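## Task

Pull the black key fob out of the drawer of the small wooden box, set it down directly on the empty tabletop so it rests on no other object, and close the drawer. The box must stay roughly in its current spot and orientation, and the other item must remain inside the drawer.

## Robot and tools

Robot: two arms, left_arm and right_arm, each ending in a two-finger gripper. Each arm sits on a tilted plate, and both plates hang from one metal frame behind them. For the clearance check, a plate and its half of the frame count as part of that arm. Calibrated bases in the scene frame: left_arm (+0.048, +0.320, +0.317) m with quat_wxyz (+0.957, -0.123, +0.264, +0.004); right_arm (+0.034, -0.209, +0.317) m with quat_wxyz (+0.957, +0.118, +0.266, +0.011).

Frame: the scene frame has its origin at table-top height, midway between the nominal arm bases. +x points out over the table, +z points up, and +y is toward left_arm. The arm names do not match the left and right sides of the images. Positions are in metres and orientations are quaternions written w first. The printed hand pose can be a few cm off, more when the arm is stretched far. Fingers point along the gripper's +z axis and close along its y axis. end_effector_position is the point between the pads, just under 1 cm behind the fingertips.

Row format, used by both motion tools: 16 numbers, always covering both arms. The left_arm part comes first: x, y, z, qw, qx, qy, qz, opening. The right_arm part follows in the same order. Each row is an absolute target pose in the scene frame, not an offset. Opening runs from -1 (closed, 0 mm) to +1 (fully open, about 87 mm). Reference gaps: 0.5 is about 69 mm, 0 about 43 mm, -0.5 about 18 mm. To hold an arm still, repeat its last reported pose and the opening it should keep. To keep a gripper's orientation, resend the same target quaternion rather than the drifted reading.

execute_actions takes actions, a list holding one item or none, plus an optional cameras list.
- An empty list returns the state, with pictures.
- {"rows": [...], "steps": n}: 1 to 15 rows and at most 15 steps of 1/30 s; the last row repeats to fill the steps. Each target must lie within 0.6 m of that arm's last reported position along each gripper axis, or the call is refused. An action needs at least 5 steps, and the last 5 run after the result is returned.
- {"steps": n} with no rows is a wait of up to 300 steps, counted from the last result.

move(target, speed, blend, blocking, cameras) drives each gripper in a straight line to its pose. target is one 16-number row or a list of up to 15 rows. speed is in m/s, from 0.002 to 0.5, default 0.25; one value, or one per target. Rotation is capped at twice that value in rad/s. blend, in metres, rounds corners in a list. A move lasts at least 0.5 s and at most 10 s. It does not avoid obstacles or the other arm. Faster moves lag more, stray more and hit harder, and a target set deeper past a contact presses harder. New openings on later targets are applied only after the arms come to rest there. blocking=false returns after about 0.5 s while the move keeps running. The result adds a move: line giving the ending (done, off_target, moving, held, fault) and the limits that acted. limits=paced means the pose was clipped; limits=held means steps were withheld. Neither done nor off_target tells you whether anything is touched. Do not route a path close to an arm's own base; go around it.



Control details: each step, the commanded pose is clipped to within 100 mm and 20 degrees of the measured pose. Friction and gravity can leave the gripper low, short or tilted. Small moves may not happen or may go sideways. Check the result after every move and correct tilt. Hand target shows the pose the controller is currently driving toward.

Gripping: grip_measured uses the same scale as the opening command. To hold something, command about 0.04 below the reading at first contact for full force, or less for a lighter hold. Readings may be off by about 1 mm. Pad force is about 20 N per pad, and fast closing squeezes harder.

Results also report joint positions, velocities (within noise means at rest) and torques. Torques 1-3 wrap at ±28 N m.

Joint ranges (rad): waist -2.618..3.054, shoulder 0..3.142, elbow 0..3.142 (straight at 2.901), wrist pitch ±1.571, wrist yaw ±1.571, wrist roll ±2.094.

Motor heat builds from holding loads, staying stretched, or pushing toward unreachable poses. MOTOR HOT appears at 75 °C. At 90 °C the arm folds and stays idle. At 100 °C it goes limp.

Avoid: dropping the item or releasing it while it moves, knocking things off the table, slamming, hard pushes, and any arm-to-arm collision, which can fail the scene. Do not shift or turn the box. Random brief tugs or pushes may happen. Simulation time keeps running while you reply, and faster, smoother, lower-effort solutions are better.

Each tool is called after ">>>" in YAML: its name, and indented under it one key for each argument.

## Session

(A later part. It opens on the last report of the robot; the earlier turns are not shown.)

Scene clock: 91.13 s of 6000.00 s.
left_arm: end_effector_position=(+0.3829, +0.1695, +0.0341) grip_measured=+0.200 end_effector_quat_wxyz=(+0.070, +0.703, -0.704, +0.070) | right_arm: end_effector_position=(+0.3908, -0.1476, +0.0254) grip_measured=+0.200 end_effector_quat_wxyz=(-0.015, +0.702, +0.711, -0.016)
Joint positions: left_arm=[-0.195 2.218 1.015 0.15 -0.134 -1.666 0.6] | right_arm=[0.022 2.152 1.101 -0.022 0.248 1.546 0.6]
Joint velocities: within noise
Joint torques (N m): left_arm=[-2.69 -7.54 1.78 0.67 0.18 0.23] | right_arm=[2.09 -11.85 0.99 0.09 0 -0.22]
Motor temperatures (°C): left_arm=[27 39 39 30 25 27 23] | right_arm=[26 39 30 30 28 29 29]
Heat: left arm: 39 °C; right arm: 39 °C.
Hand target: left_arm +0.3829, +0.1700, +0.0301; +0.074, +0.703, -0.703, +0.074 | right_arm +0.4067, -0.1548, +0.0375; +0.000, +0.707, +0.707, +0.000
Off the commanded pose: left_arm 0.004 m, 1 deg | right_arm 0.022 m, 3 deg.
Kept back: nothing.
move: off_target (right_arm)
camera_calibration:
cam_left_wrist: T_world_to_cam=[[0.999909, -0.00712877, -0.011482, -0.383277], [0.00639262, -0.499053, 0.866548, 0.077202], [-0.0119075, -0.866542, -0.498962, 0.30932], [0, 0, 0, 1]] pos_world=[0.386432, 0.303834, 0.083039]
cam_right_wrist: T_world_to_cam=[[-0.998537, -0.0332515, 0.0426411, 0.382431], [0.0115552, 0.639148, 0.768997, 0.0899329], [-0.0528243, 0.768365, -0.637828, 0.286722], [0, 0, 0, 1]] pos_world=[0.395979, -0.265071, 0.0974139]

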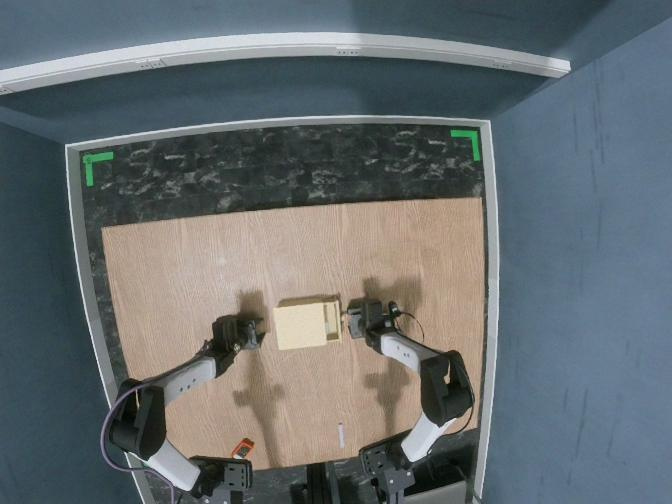

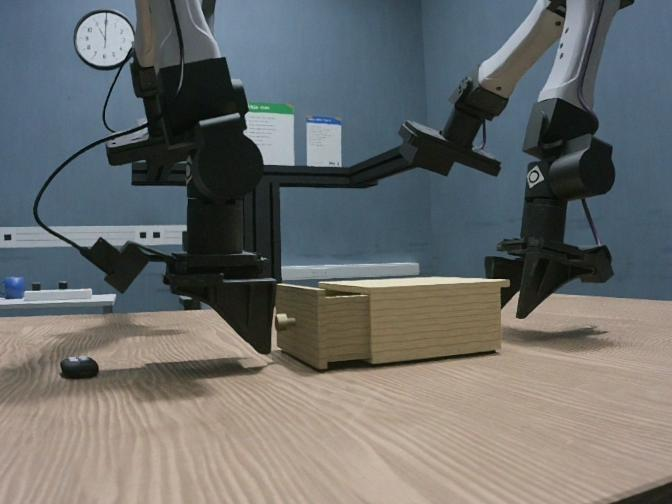

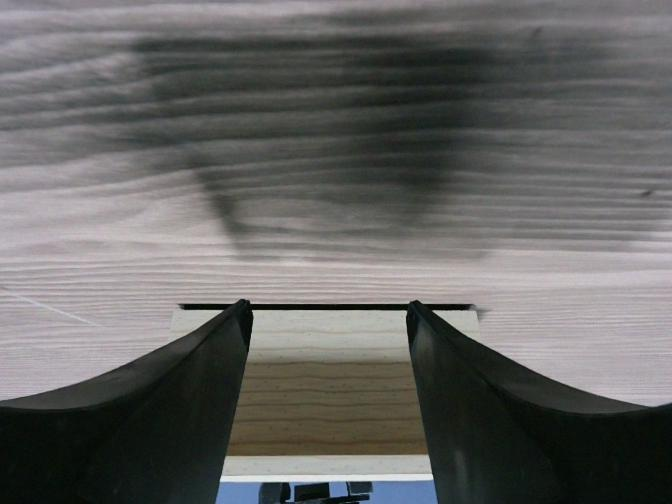

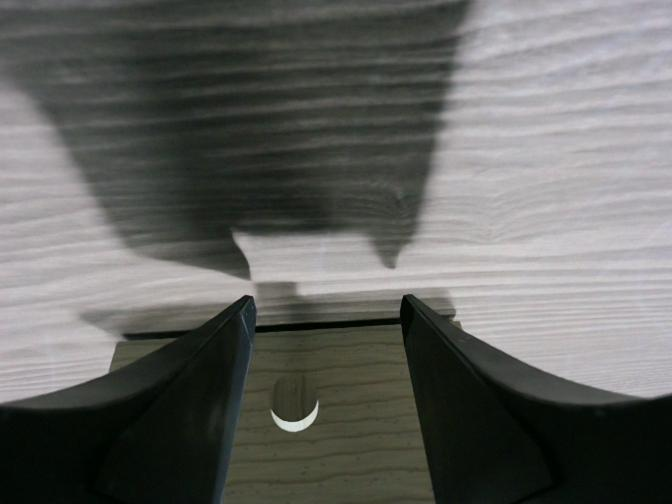

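>>> move:
  target:
    - [0.383, 0.125, 0.03, -0.0739, -0.7032, 0.7032, -0.0739, 0.2, 0.4, -0.155, 0.045, 0, 0.7071, 0.7071, 0, 0.2]
    - [0.383, 0.098, 0.03, -0.0739, -0.7032, 0.7032, -0.0739, 0.2, 0.4, -0.155, 0.045, 0, 0.7071, 0.7071, 0, 0.2]
  speed: [0.1, 0.04]

Scene clock: 92.87 s of 6000.00 s.
left_arm: end_effector_position=(+0.3872, +0.1098, +0.0307) grip_measured=+0.200 end_effector_quat_wxyz=(+0.062, +0.704, -0.704, +0.070) | right_arm: end_effector_position=(+0.3839, -0.1495, +0.0339) grip_measured=+0.200 end_effector_quat_wxyz=(-0.016, +0.702, +0.712, -0.017)
Joint positions: left_arm=[-0.344 2.319 1.131 0.121 -0.22 -1.796 0.6] | right_arm=[0.022 2.114 1.056 -0.018 0.248 1.546 0.6]
Joint velocities: within noise
Joint torques (N m): left_arm=[-6.3 -7.54 2.63 0.58 0.17 -0.03] | right_arm=[2.28 -11.34 1.11 0.16 0.02 -0.2]
Motor temperatures (°C): left_arm=[27 39 39 30 25 27 23] | right_arm=[26 39 30 30 28 29 28]
Heat: left arm: 39 °C; right arm: 39 °C.
Hand target: left_arm +0.3828, +0.0983, +0.0303; +0.074, +0.703, -0.703, +0.074 | right_arm +0.3998, -0.1549, +0.0447; +0.000, +0.707, +0.707, +0.000
Off the commanded pose: left_arm 0.013 m, 1 deg | right_arm 0.020 m, 3 deg.
Kept back: nothing.
move: off_target (left_arm, right_arm)
camera_calibration:
cam_left_wrist: T_world_to_cam=[[0.999986, -0.00510815, -0.00105171, -0.388611], [-0.00169533, -0.509093, 0.86071, 0.0547607], [-0.00493205, -0.860697, -0.509094, 0.252974], [0, 0, 0, 1]] pos_world=[0.389946, 0.243627, 0.081246]
cam_right_wrist: T_world_to_cam=[[-0.998401, -0.0339034, 0.0452244, 0.374931], [0.0131307, 0.639109, 0.769004, 0.0841726], [-0.0549752, 0.768369, -0.637642, 0.294055], [0, 0, 0, 1]] pos_world=[0.389392, -0.267026, 0.105816]

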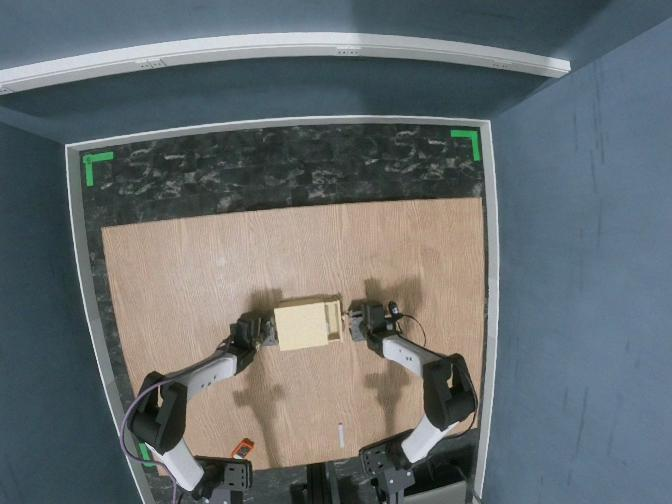

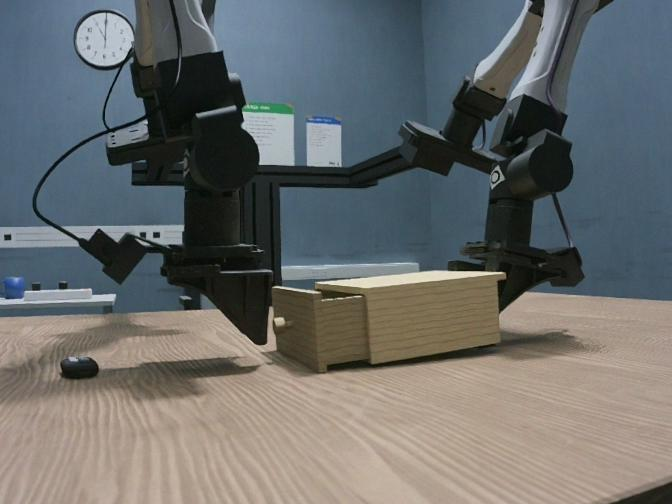

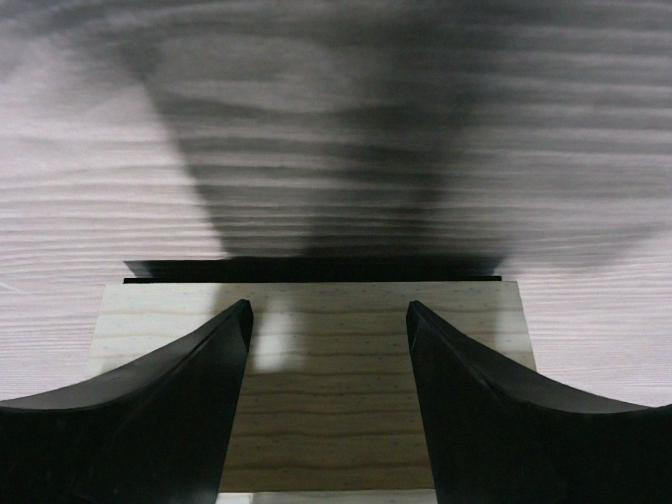

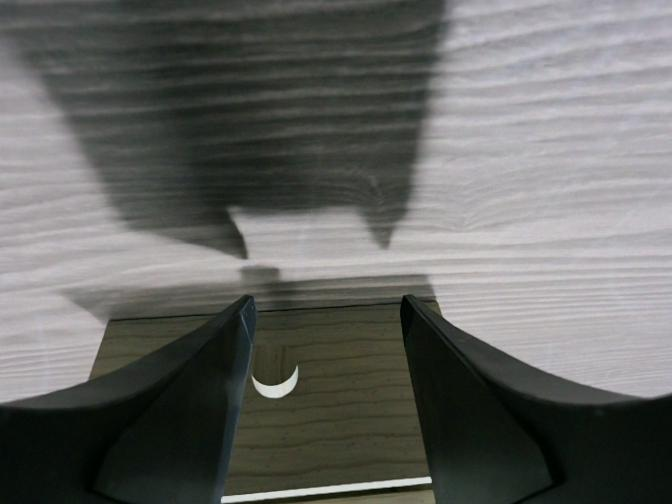

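>>> move:
  target:
    - [0.383, 0.118, 0.032, -0.0739, -0.7032, 0.7032, -0.0739, 0.2, 0.407, -0.155, 0.042, 0, 0.7071, 0.7071, 0, 0.2]
    - [0.383, 0.15, 0.032, 0, -0.7071, 0.7071, 0, 0.2, 0.407, -0.155, 0.042, 0, 0.7071, 0.7071, 0, 0.2]
  speed: [0.03, 0.08]

Scene clock: 95.73 s of 6000.00 s.
left_arm: end_effector_position=(+0.3760, +0.1484, +0.0240) grip_measured=+0.200 end_effector_quat_wxyz=(+0.010, +0.705, -0.709, -0.001) | right_arm: end_effector_position=(+0.3944, -0.1500, +0.0348) grip_measured=+0.200 end_effector_quat_wxyz=(-0.009, +0.704, +0.710, -0.010)
Joint positions: left_arm=[-0.331 2.293 1.101 0.06 -0.378 -1.801 0.6] | right_arm=[0.022 2.114 1.077 -0.018 0.248 1.546 0.6]
Joint velocities: within noise
Joint torques (N m): left_arm=[-5.2 -11.1 1.14 0.3 -0.22 0.06] | right_arm=[2.24 -10.1 2.93 0 0.01 -0.19]
Motor temperatures (°C): left_arm=[27 41 38 29 25 27 23] | right_arm=[26 40 30 30 28 29 28]
Heat: left arm: 41 °C; right arm: 40 °C.
Hand target: left_arm +0.3831, +0.1499, +0.0318; +0.000, +0.707, -0.707, +0.000 | right_arm +0.4070, -0.1549, +0.0420; +0.000, +0.707, +0.707, +0.000
Off the commanded pose: left_arm 0.011 m, 1 deg | right_arm 0.015 m, 2 deg.
Kept back: nothing.
move: off_target (left_arm, right_arm)
camera_calibration:
cam_left_wrist: T_world_to_cam=[[0.999568, -0.00813129, -0.0282604, -0.375929], [0.0161686, -0.650748, 0.759121, 0.0969283], [-0.024563, -0.75925, -0.650335, 0.278368], [0, 0, 0, 1]] pos_world=[0.381037, 0.27137, 0.0968282]
cam_right_wrist: T_world_to_cam=[[-0.999275, -0.0287833, 0.0249183, 0.387164], [0.00075346, 0.639441, 0.768839, 0.0885777], [-0.0380635, 0.768301, -0.638956, 0.28894], [0, 0, 0, 1]] pos_world=[0.397814, -0.267489, 0.10687]

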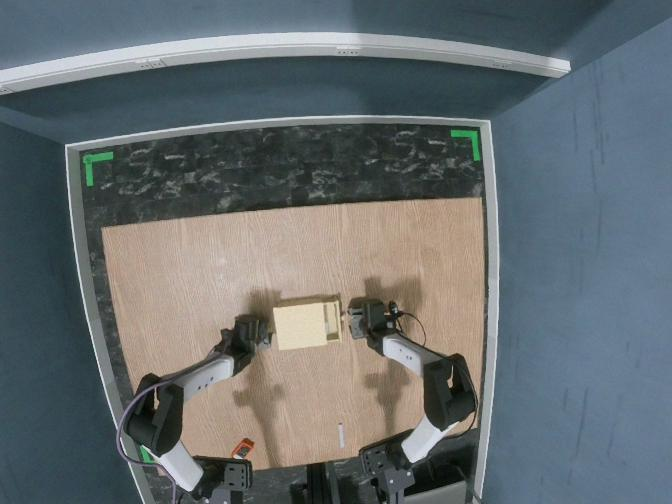

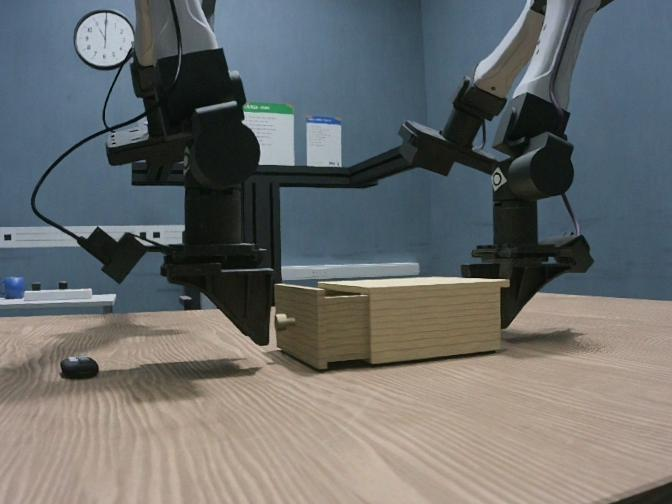

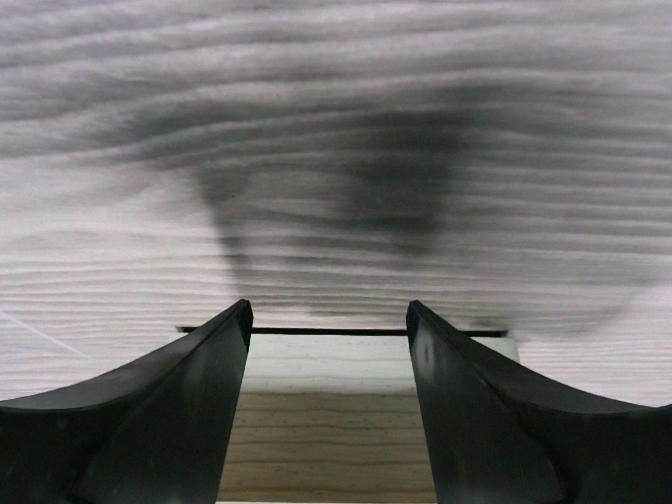

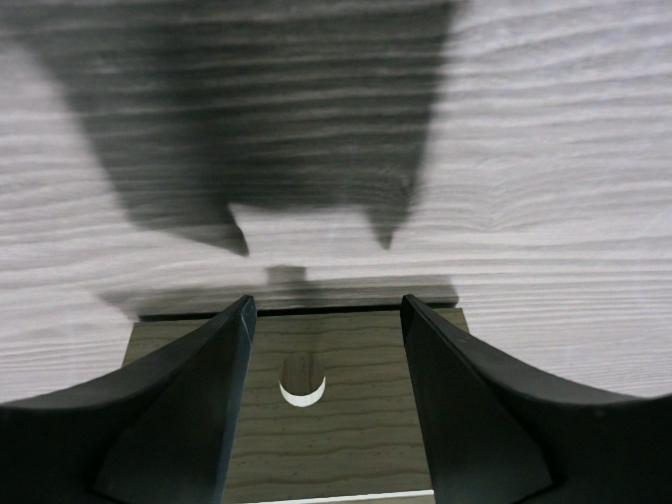

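>>> move:
  target:
    - [0.386, 0.13, 0.042, 0, -0.7071, 0.7071, 0, 0.2, 0.407, -0.155, 0.038, 0, 0.7071, 0.7071, 0, 0.2]
    - [0.386, 0.11, 0.042, 0, -0.7071, 0.7071, 0, 0.2, 0.407, -0.155, 0.038, 0, 0.7071, 0.7071, 0, 0.2]
  speed: [0.08, 0.03]

Scene clock: 97.17 s of 6000.00 s.
left_arm: end_effector_position=(+0.3801, +0.1236, +0.0396) grip_measured=+0.200 end_effector_quat_wxyz=(-0.004, +0.702, -0.712, -0.016) | right_arm: end_effector_position=(+0.3975, -0.1501, +0.0351) grip_measured=+0.200 end_effector_quat_wxyz=(-0.007, +0.705, +0.709, -0.008)
Joint positions: left_arm=[-0.421 2.293 1.17 -0.061 -0.454 -1.89 0.6] | right_arm=[0.022 2.114 1.083 -0.018 0.248 1.546 0.6]
Joint velocities: within noise
Joint torques (N m): left_arm=[-6.61 -8.44 3.23 0.56 0.05 -0.06] | right_arm=[1.88 -9.01 3.03 0.08 -0.03 -0.23]
Motor temperatures (°C): left_arm=[27 41 38 29 25 27 23] | right_arm=[26 40 30 30 28 29 28]
Heat: left arm: 41 °C; right arm: 40 °C.
Hand target: left_arm +0.3858, +0.1103, +0.0424; +0.000, +0.707, -0.707, +0.000 | right_arm +0.4069, -0.1550, +0.0381; +0.000, +0.707, +0.707, +0.000
Off the commanded pose: left_arm 0.015 m, 2 deg | right_arm 0.011 m, 1 deg.
Kept back: nothing.
move: off_target (left_arm, right_arm)
camera_calibration:
cam_left_wrist: T_world_to_cam=[[0.999419, -0.0155001, -0.0303681, -0.378748], [0.0116377, -0.682113, 0.731154, 0.0756123], [-0.0320474, -0.731083, -0.681536, 0.270392], [0, 0, 0, 1]] pos_world=[0.386313, 0.243384, 0.117496]
cam_right_wrist: T_world_to_cam=[[-0.999447, -0.0272949, 0.0190077, 0.390695], [-0.00284598, 0.63955, 0.768744, 0.0898865], [-0.0331392, 0.768265, -0.639274, 0.287412], [0, 0, 0, 1]] pos_world=[0.40026, -0.267632, 0.107209]

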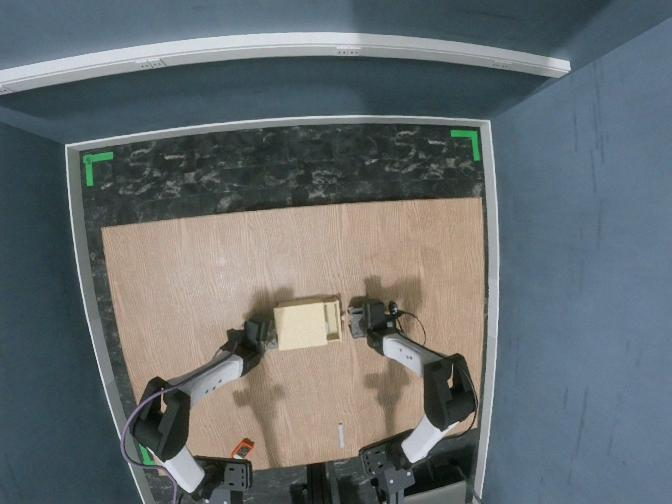

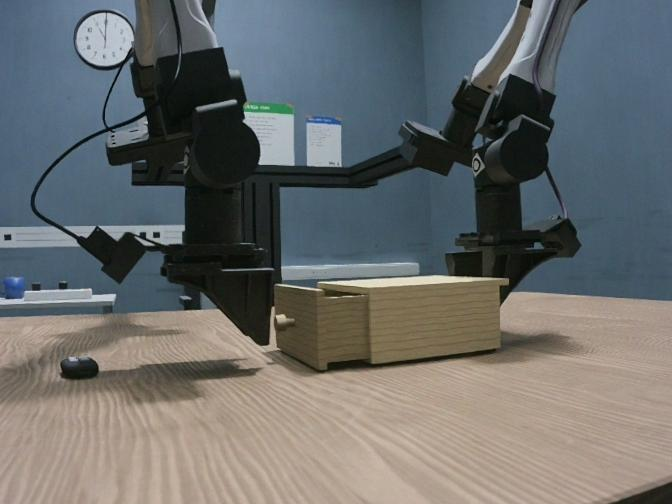

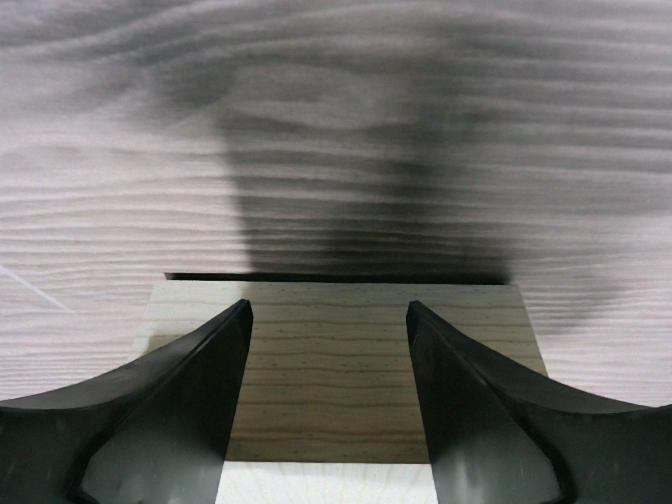

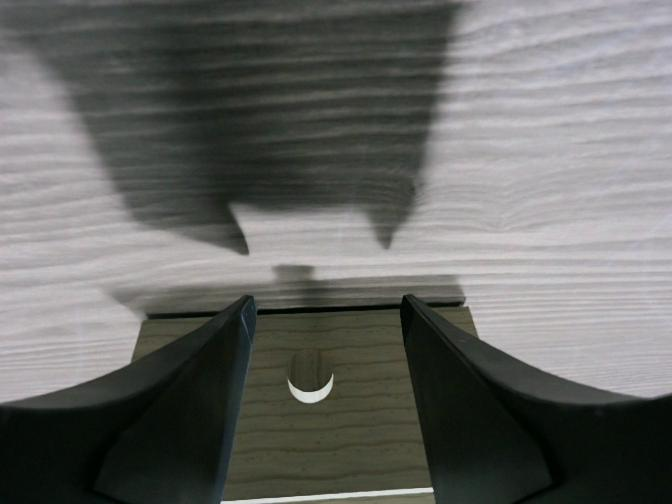

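>>> move:
  target: [0.386, 0.098, 0.042, 0, -0.7071, 0.7071, 0, 0.2, 0.407, -0.17, 0.036, 0, 0.7071, 0.7071, 0, 0.2]
  speed: 0.04

Scene clock: 98.13 s of 6000.00 s.
left_arm: end_effector_position=(+0.3830, +0.1210, +0.0417) grip_measured=+0.200 end_effector_quat_wxyz=(-0.015, +0.702, -0.712, -0.026) | right_arm: end_effector_position=(+0.3954, -0.1658, +0.0314) grip_measured=+0.200 end_effector_quat_wxyz=(-0.009, +0.706, +0.708, -0.012)
Joint positions: left_arm=[-0.439 2.299 1.199 -0.1 -0.488 -1.912 0.6] | right_arm=[-0.02 2.114 1.083 -0.018 0.23 1.513 0.6]
Joint velocities: within noise
Joint torques (N m): left_arm=[-7.5 -7.43 3.78 0.7 0.25 -0.11] | right_arm=[1.87 -9.43 2.81 0.09 -0.03 -0.23]
Motor temperatures (°C): left_arm=[27 41 38 29 25 27 23] | right_arm=[26 40 30 30 28 29 28]
Heat: left arm: 41 °C; right arm: 40 °C.
Hand target: left_arm +0.3856, +0.0986, +0.0432; +0.000, +0.707, -0.707, +0.000 | right_arm +0.4069, -0.1700, +0.0361; +0.000, +0.707, +0.707, +0.000
Off the commanded pose: left_arm 0.023 m, 3 deg | right_arm 0.013 m, 2 deg.
Kept back: nothing.
move: off_target (left_arm, right_arm)
camera_calibration:
cam_left_wrist: T_world_to_cam=[[0.999462, -0.0156613, -0.0288055, -0.381652], [0.00950514, -0.702419, 0.7117, 0.0763293], [-0.0313797, -0.711591, -0.701893, 0.268338], [0, 0, 0, 1]] pos_world=[0.389142, 0.238585, 0.123027]
cam_right_wrist: T_world_to_cam=[[-0.999315, -0.0244017, 0.0278257, 0.388426], [0.00570987, 0.641195, 0.767357, 0.0996469], [-0.0365665, 0.76699, -0.640617, 0.298159], [0, 0, 0, 1]] pos_world=[0.398493, -0.2831, 0.103733]

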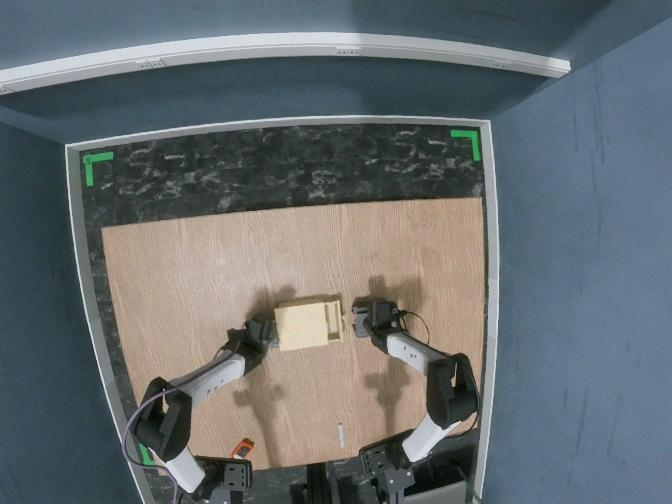

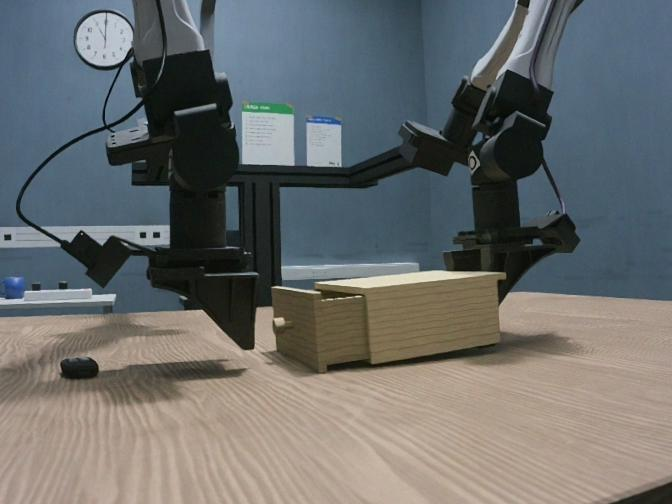

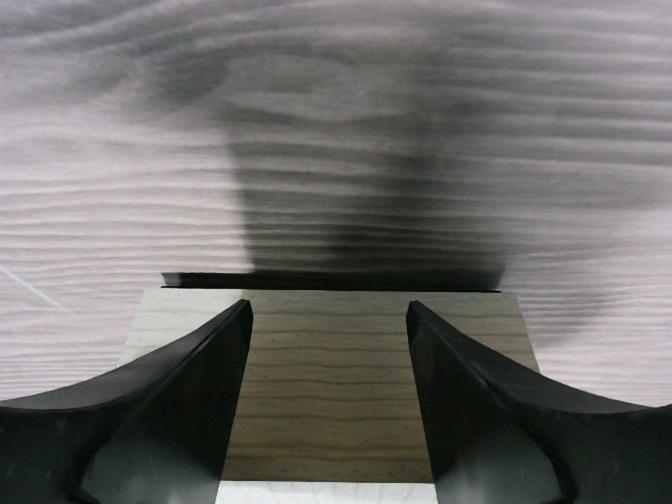

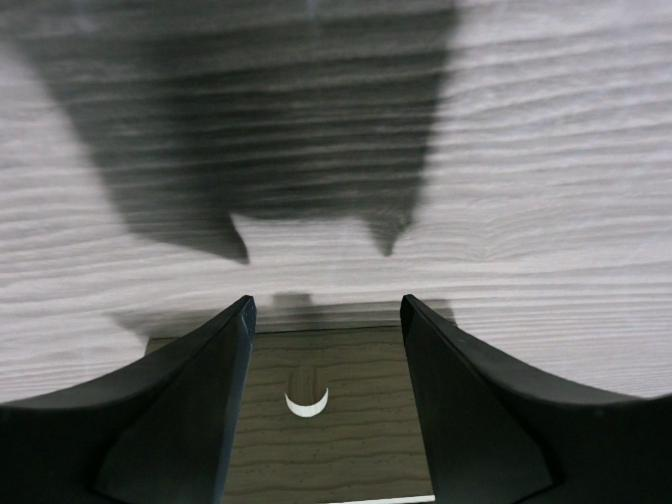

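>>> move:
  target: [0.386, 0.115, 0.030, 0, -0.7071, 0.7071, 0, 0.2, 0.407, -0.17, 0.036, 0, 0.7071, 0.7071, 0, 0.2]
  speed: 0.03

Scene clock: 100.37 s of 6000.00 s.
left_arm: end_effector_position=(+0.3859, +0.1249, +0.0341) grip_measured=+0.200 end_effector_quat_wxyz=(-0.017, +0.702, -0.712, -0.021) | right_arm: end_effector_position=(+0.3953, -0.1654, +0.0315) grip_measured=+0.200 end_effector_quat_wxyz=(-0.010, +0.705, +0.709, -0.011)
Joint positions: left_arm=[-0.42 2.315 1.199 -0.062 -0.48 -1.886 0.6] | right_arm=[-0.02 2.114 1.083 -0.018 0.227 1.511 0.6]
Joint velocities: within noise
Joint torques (N m): left_arm=[-4.64 -7.94 1.83 0.89 0.36 0.12] | right_arm=[1.89 -9.59 2.99 0.11 0.02 -0.25]
Motor temperatures (°C): left_arm=[28 41 38 29 25 27 23] | right_arm=[26 40 30 30 28 29 28]
Heat: left arm: 41 °C; right arm: 40 °C.
Hand target: left_arm +0.3860, +0.1152, +0.0306; +0.000, +0.707, -0.707, -0.001 | right_arm +0.4069, -0.1700, +0.0361; +0.000, +0.707, +0.707, +0.000
Off the commanded pose: left_arm 0.011 m, 3 deg | right_arm 0.013 m, 2 deg.
Kept back: nothing.
move: off_target (left_arm, right_arm)
camera_calibration:
cam_left_wrist: T_world_to_cam=[[0.999698, -0.0163281, -0.0183634, -0.385132], [0.00170279, -0.699479, 0.714651, 0.0870001], [-0.0245138, -0.714467, -0.69924, 0.263433], [0, 0, 0, 1]] pos_world=[0.391326, 0.24278, 0.114955]
cam_right_wrist: T_world_to_cam=[[-0.999261, -0.0266865, 0.0276488, 0.387969], [0.00419793, 0.6394, 0.768863, 0.0995699], [-0.0381969, 0.768411, -0.638815, 0.298733], [0, 0, 0, 1]] pos_world=[0.398675, -0.282861, 0.103553]

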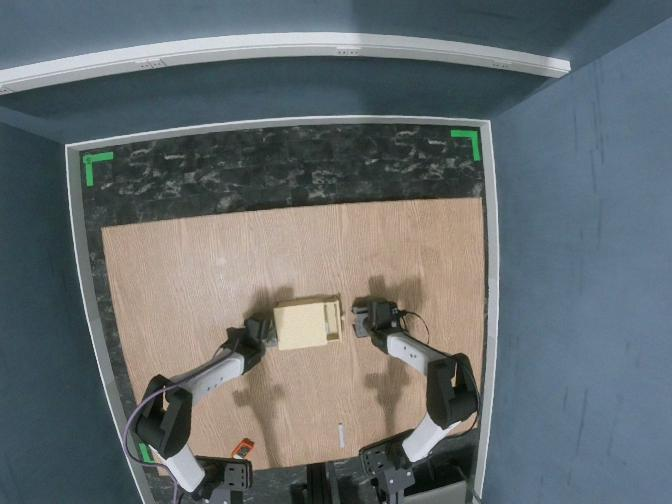

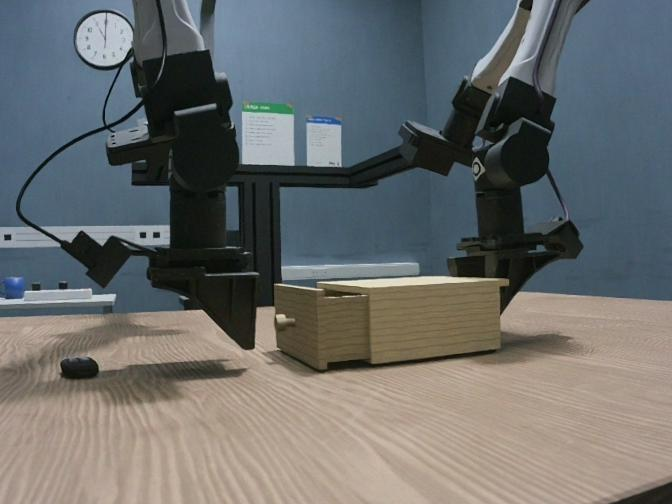

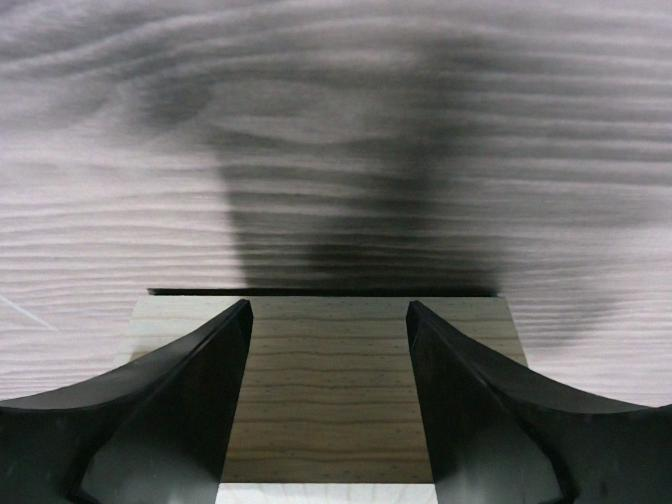

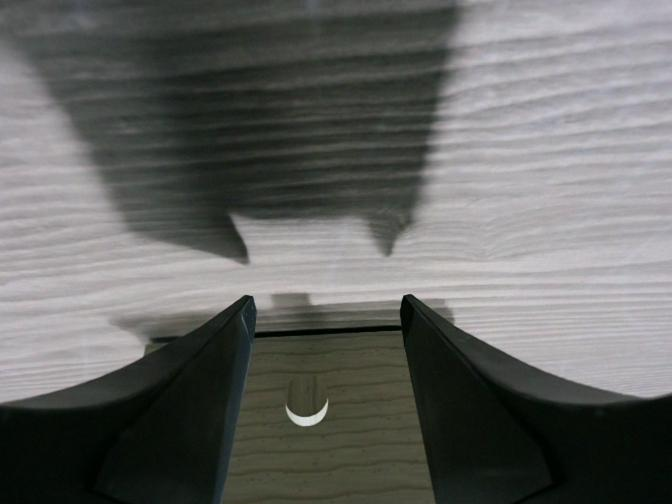

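>>> move:
  target: [0.386, 0.097, 0.016, 0, -0.7071, 0.7071, 0, 0.2, 0.407, -0.17, 0.036, 0, 0.7071, 0.7071, 0, 0.2]
  speed: 0.05

Scene clock: 101.33 s of 6000.00 s.
left_arm: end_effector_position=(+0.3835, +0.1178, +0.0167) grip_measured=+0.200 end_effector_quat_wxyz=(-0.015, +0.704, -0.710, -0.025) | right_arm: end_effector_position=(+0.3953, -0.1654, +0.0315) grip_measured=+0.200 end_effector_quat_wxyz=(-0.010, +0.705, +0.709, -0.011)
Joint positions: left_arm=[-0.419 2.387 1.252 -0.055 -0.48 -1.897 0.6] | right_arm=[-0.02 2.114 1.083 -0.018 0.227 1.511 0.6]
Joint velocities: within noise
Joint torques (N m): left_arm=[-7.06 -7.56 3.29 0.74 0.27 -0.01] | right_arm=[1.99 -9.46 2.71 0.14 -0.02 -0.22]
Motor temperatures (°C): left_arm=[28 41 38 29 25 27 23] | right_arm=[26 40 30 30 28 29 28]
Heat: left arm: 41 °C; right arm: 40 °C.
Hand target: left_arm +0.3855, +0.0977, +0.0169; +0.000, +0.707, -0.707, -0.001 | right_arm +0.4069, -0.1700, +0.0361; +0.000, +0.707, +0.707, +0.000
Off the commanded pose: left_arm 0.021 m, 3 deg | right_arm 0.013 m, 2 deg.
Kept back: nothing.
move: off_target (left_arm, right_arm)
camera_calibration:
cam_left_wrist: T_world_to_cam=[[0.999568, -0.00935113, -0.0278552, -0.383784], [0.0132718, -0.702103, 0.711952, 0.0903835], [-0.0262147, -0.712014, -0.701675, 0.246609], [0, 0, 0, 1]] pos_world=[0.388883, 0.235459, 0.098]
cam_right_wrist: T_world_to_cam=[[-0.999261, -0.0266865, 0.0276488, 0.387969], [0.00419793, 0.6394, 0.768863, 0.0995699], [-0.0381969, 0.768411, -0.638815, 0.298733], [0, 0, 0, 1]] pos_world=[0.398675, -0.282861, 0.103553]

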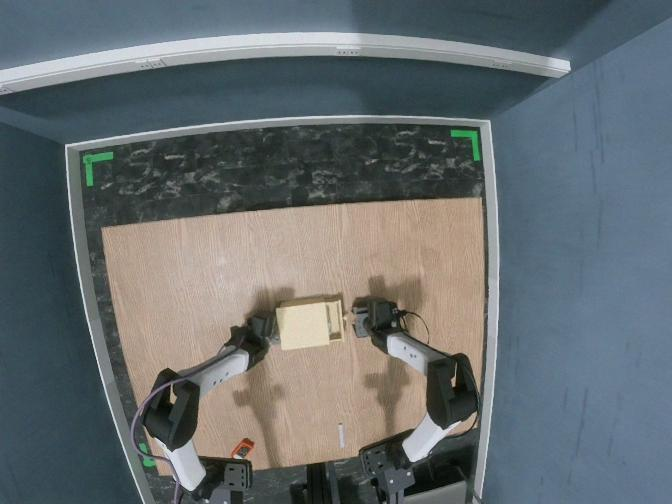

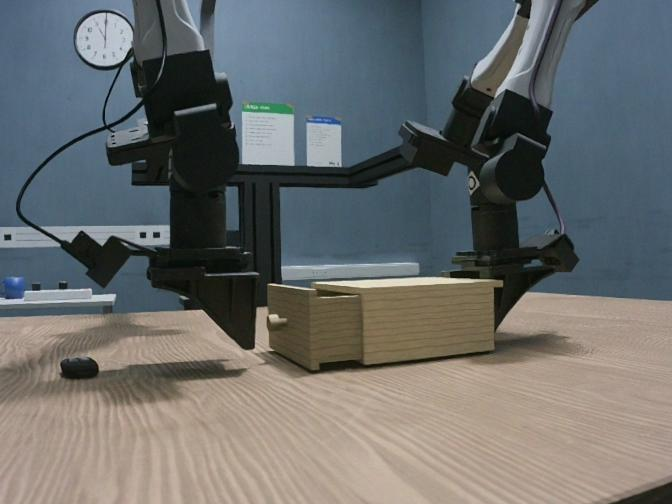

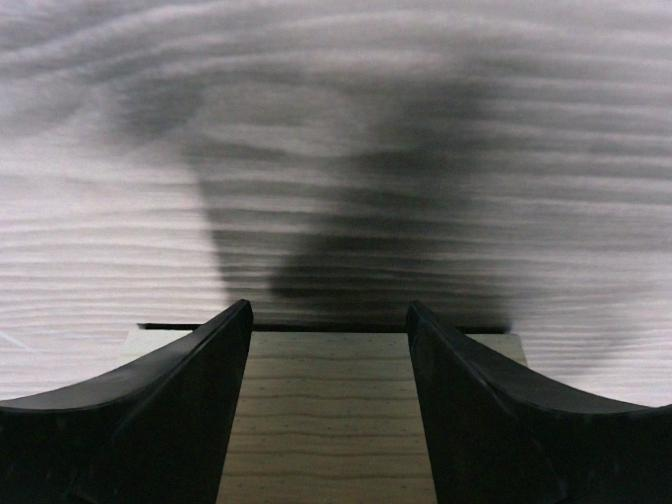

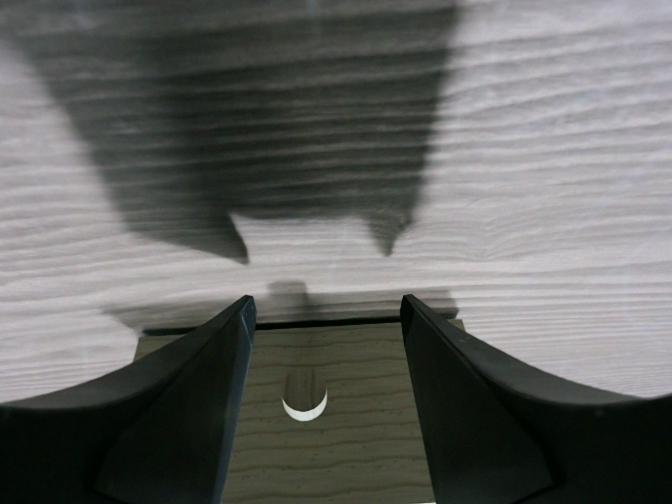

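>>> move:
  target:
    - [0.386, 0.135, 0.02, 0, -0.7071, 0.7071, 0, 0.2, 0.407, -0.17, 0.036, 0, 0.7071, 0.7071, 0, 0.2]
    - [0.386, 0.13, 0.05, 0, -0.7071, 0.7071, 0, 0.2, 0.407, -0.17, 0.036, 0, 0.7071, 0.7071, 0, 0.2]
    - [0.386, 0.108, 0.04, 0, -0.7071, 0.7071, 0, 0.2, 0.407, -0.17, 0.036, 0, 0.7071, 0.7071, 0, 0.2]
    - [0.386, 0.089, 0.020, 0, -0.7071, 0.7071, 0, 0.2, 0.407, -0.17, 0.036, 0, 0.7071, 0.7071, 0, 0.2]
  speed: 0.05

Scene clock: 104.37 s of 6000.00 s.
left_arm: end_effector_position=(+0.3876, +0.1087, +0.0201) grip_measured=+0.200 end_effector_quat_wxyz=(-0.014, +0.708, -0.706, -0.017) | right_arm: end_effector_position=(+0.3953, -0.1654, +0.0315) grip_measured=+0.200 end_effector_quat_wxyz=(-0.010, +0.705, +0.709, -0.011)
Joint positions: left_arm=[-0.436 2.39 1.268 -0.061 -0.477 -1.917 0.6] | right_arm=[-0.02 2.114 1.083 -0.018 0.227 1.511 0.6]
Joint velocities: within noise
Joint torques (N m): left_arm=[-7.64 -7.64 3.49 0.59 0.18 -0.01] | right_arm=[1.89 -9.48 2.84 0.15 -0.01 -0.26]
Motor temperatures (°C): left_arm=[28 43 38 29 25 27 23] | right_arm=[26 41 30 30 28 29 28]
Heat: left arm: 43 °C; right arm: 41 °C.
Hand target: left_arm +0.3857, +0.0896, +0.0207; +0.000, +0.707, -0.707, +0.000 | right_arm +0.4069, -0.1700, +0.0361; +0.000, +0.707, +0.707, +0.000
Off the commanded pose: left_arm 0.020 m, 3 deg | right_arm 0.013 m, 2 deg.
Kept back: nothing.
move: off_target (left_arm, right_arm)
camera_calibration:
cam_left_wrist: T_world_to_cam=[[0.999849, 0.000206689, -0.0173671, -0.38917], [0.0126714, -0.69254, 0.721268, 0.080513], [-0.0118783, -0.721379, -0.692438, 0.237805], [0, 0, 0, 1]] pos_world=[0.390916, 0.227386, 0.0998348]
cam_right_wrist: T_world_to_cam=[[-0.999261, -0.0266865, 0.0276488, 0.387969], [0.00419793, 0.6394, 0.768863, 0.0995699], [-0.0381969, 0.768411, -0.638815, 0.298733], [0, 0, 0, 1]] pos_world=[0.398675, -0.282861, 0.103553]

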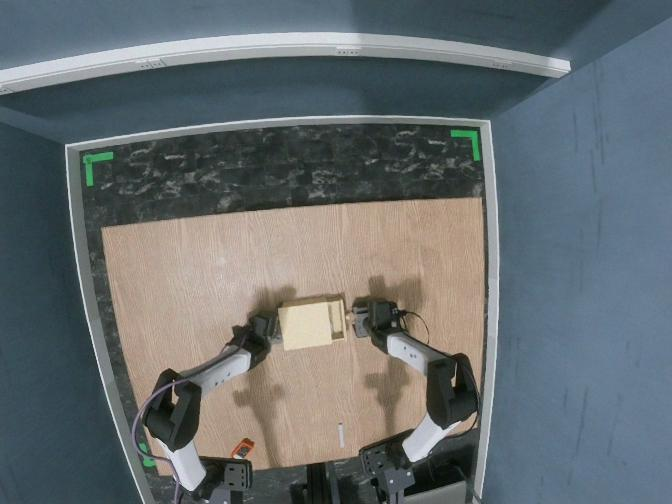

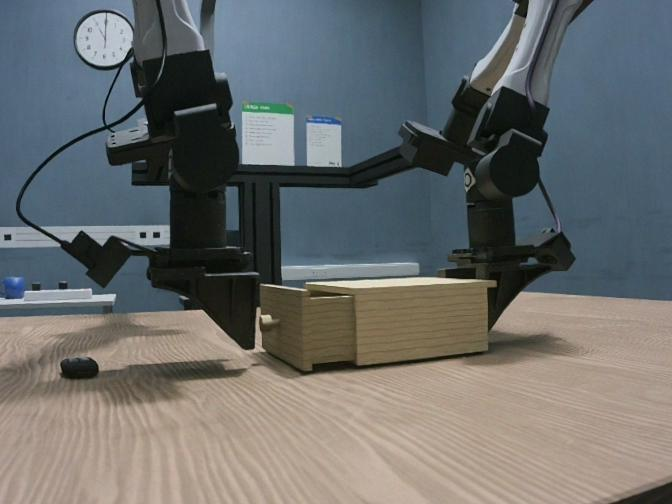

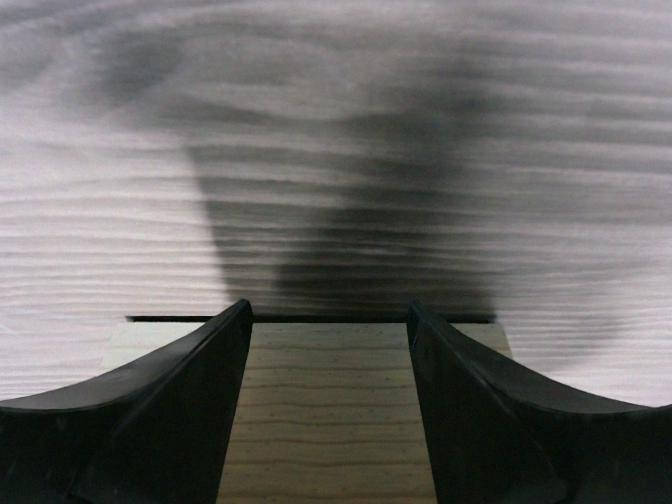

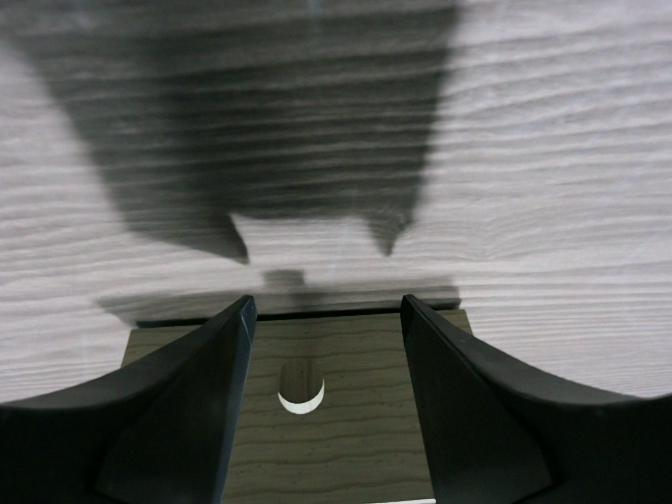

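>>> zoom_image:
  camera: "cam_high"
  region: [260, 280, 370, 362]

>>> zoom_image:
  camera: "cam_low"
  region: [230, 260, 530, 390]

Scaled by 4.582 from the camera's 672x504 image, which has a finer 960x720 frame.

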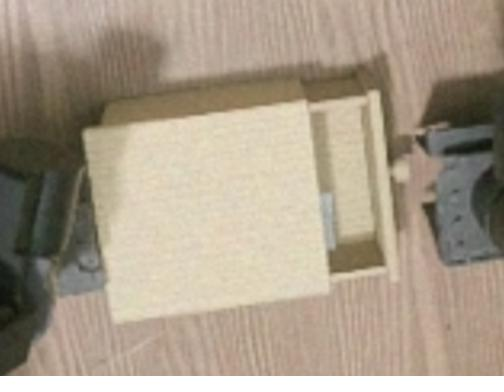

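Scaled by 1.680 from the camera's 672x504 image, which has a finer 960x720 frame.

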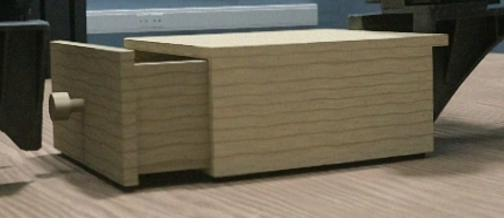

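>>> move:
  target:
    - [0.386, 0.089, 0.020, 0, -0.7071, 0.7071, 0, 0.2, 0.405, -0.14, 0.038, 0, 0.7071, 0.7071, 0, 0.2]
    - [0.386, 0.089, 0.020, 0, -0.7071, 0.7071, 0, 0.2, 0.405, -0.105, 0.038, 0, 0.7071, 0.7071, 0, 0.2]
  speed: [0.1, 0.05]

Scene clock: 108.13 s of 6000.00 s.
left_arm: end_effector_position=(+0.3876, +0.1087, +0.0201) grip_measured=+0.200 end_effector_quat_wxyz=(-0.014, +0.708, -0.706, -0.017) | right_arm: end_effector_position=(+0.4042, -0.1359, +0.0388) grip_measured=+0.200 end_effector_quat_wxyz=(+0.026, +0.706, +0.707, -0.029)
Joint positions: left_arm=[-0.436 2.39 1.268 -0.061 -0.477 -1.918 0.6] | right_arm=[0.099 2.123 1.106 -0.038 0.363 1.616 0.6]
Joint velocities: within noise
Joint torques (N m): left_arm=[-7.56 -7.65 3.43 0.59 0.17 -0.01] | right_arm=[7.38 -6.12 3.59 0.17 -0.48 0.27]
Motor temperatures (°C): left_arm=[28 43 38 29 25 27 23] | right_arm=[26 41 30 30 28 29 28]
Heat: left arm: 43 °C; right arm: 41 °C.
Hand target: left_arm +0.3857, +0.0895, +0.0207; +0.000, +0.707, -0.707, +0.000 | right_arm +0.4040, -0.1060, +0.0395; +0.000, +0.707, +0.707, -0.001
Off the commanded pose: left_arm 0.020 m, 3 deg | right_arm 0.031 m, 5 deg.
Kept back: nothing.
move: off_target (left_arm, right_arm)
camera_calibration:
cam_left_wrist: T_world_to_cam=[[0.999844, 0.000428007, -0.0176768, -0.389202], [0.0130467, -0.69262, 0.721184, 0.0803697], [-0.0119346, -0.721302, -0.692518, 0.237842], [0, 0, 0, 1]] pos_world=[0.390931, 0.227388, 0.0998684]
cam_right_wrist: T_world_to_cam=[[-0.999723, -0.0230341, 0.00480223, 0.399025], [-0.0125983, 0.696387, 0.717556, 0.0915625], [-0.0198725, 0.717297, -0.696484, 0.269035], [0, 0, 0, 1]] pos_world=[0.405414, -0.24755, 0.119761]

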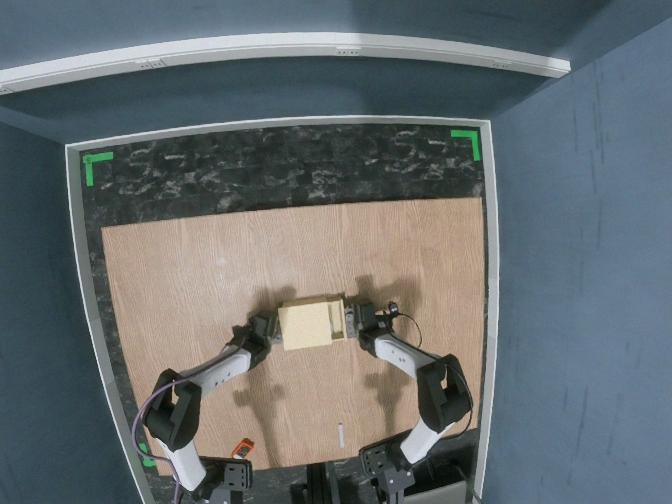

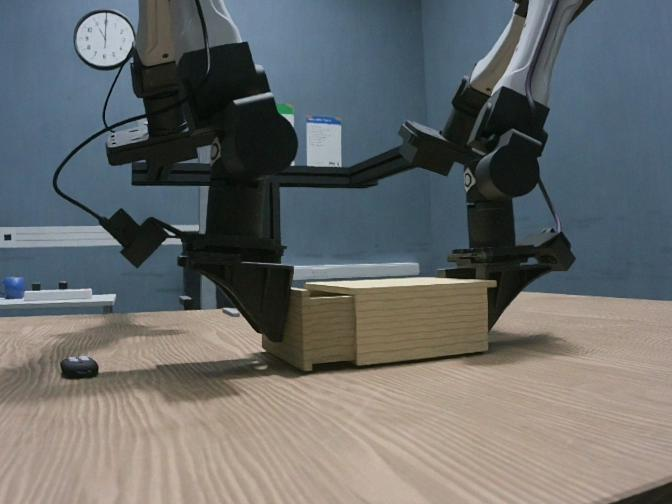

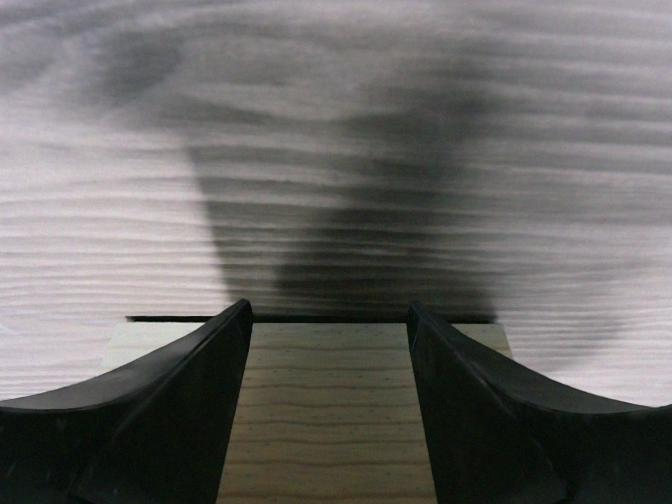

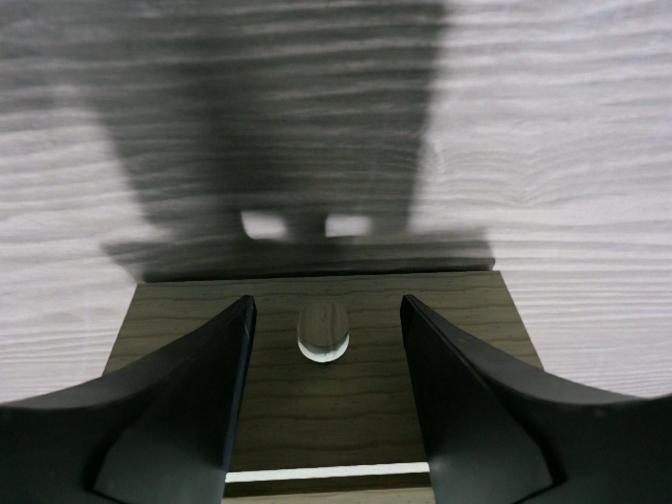

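>>> zoom_image:
  camera: "cam_high"
  region: [305, 285, 365, 350]

>>> zoom_image:
  camera: "cam_low"
  region: [250, 265, 400, 385]

Scaled by 7.754 from the camera's 672x504 image, which has a finer 960x720 frame.

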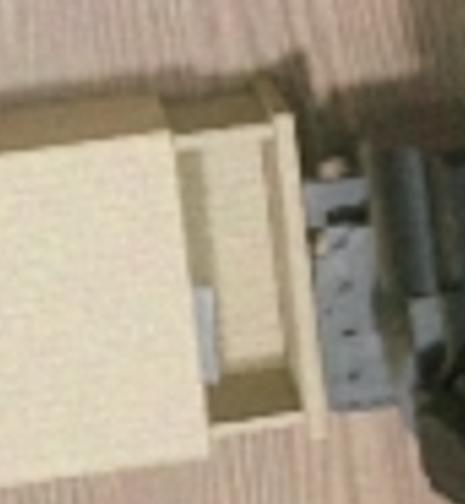

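Scaled by 3.360 from the camera's 672x504 image, which has a finer 960x720 frame.

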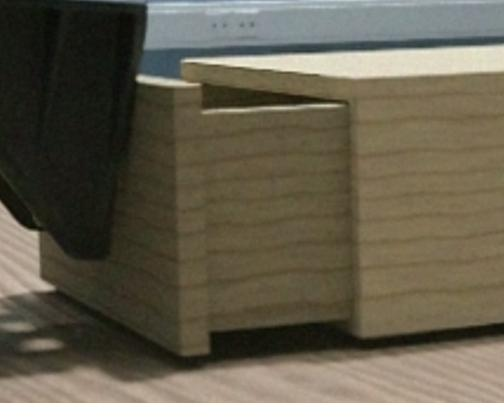

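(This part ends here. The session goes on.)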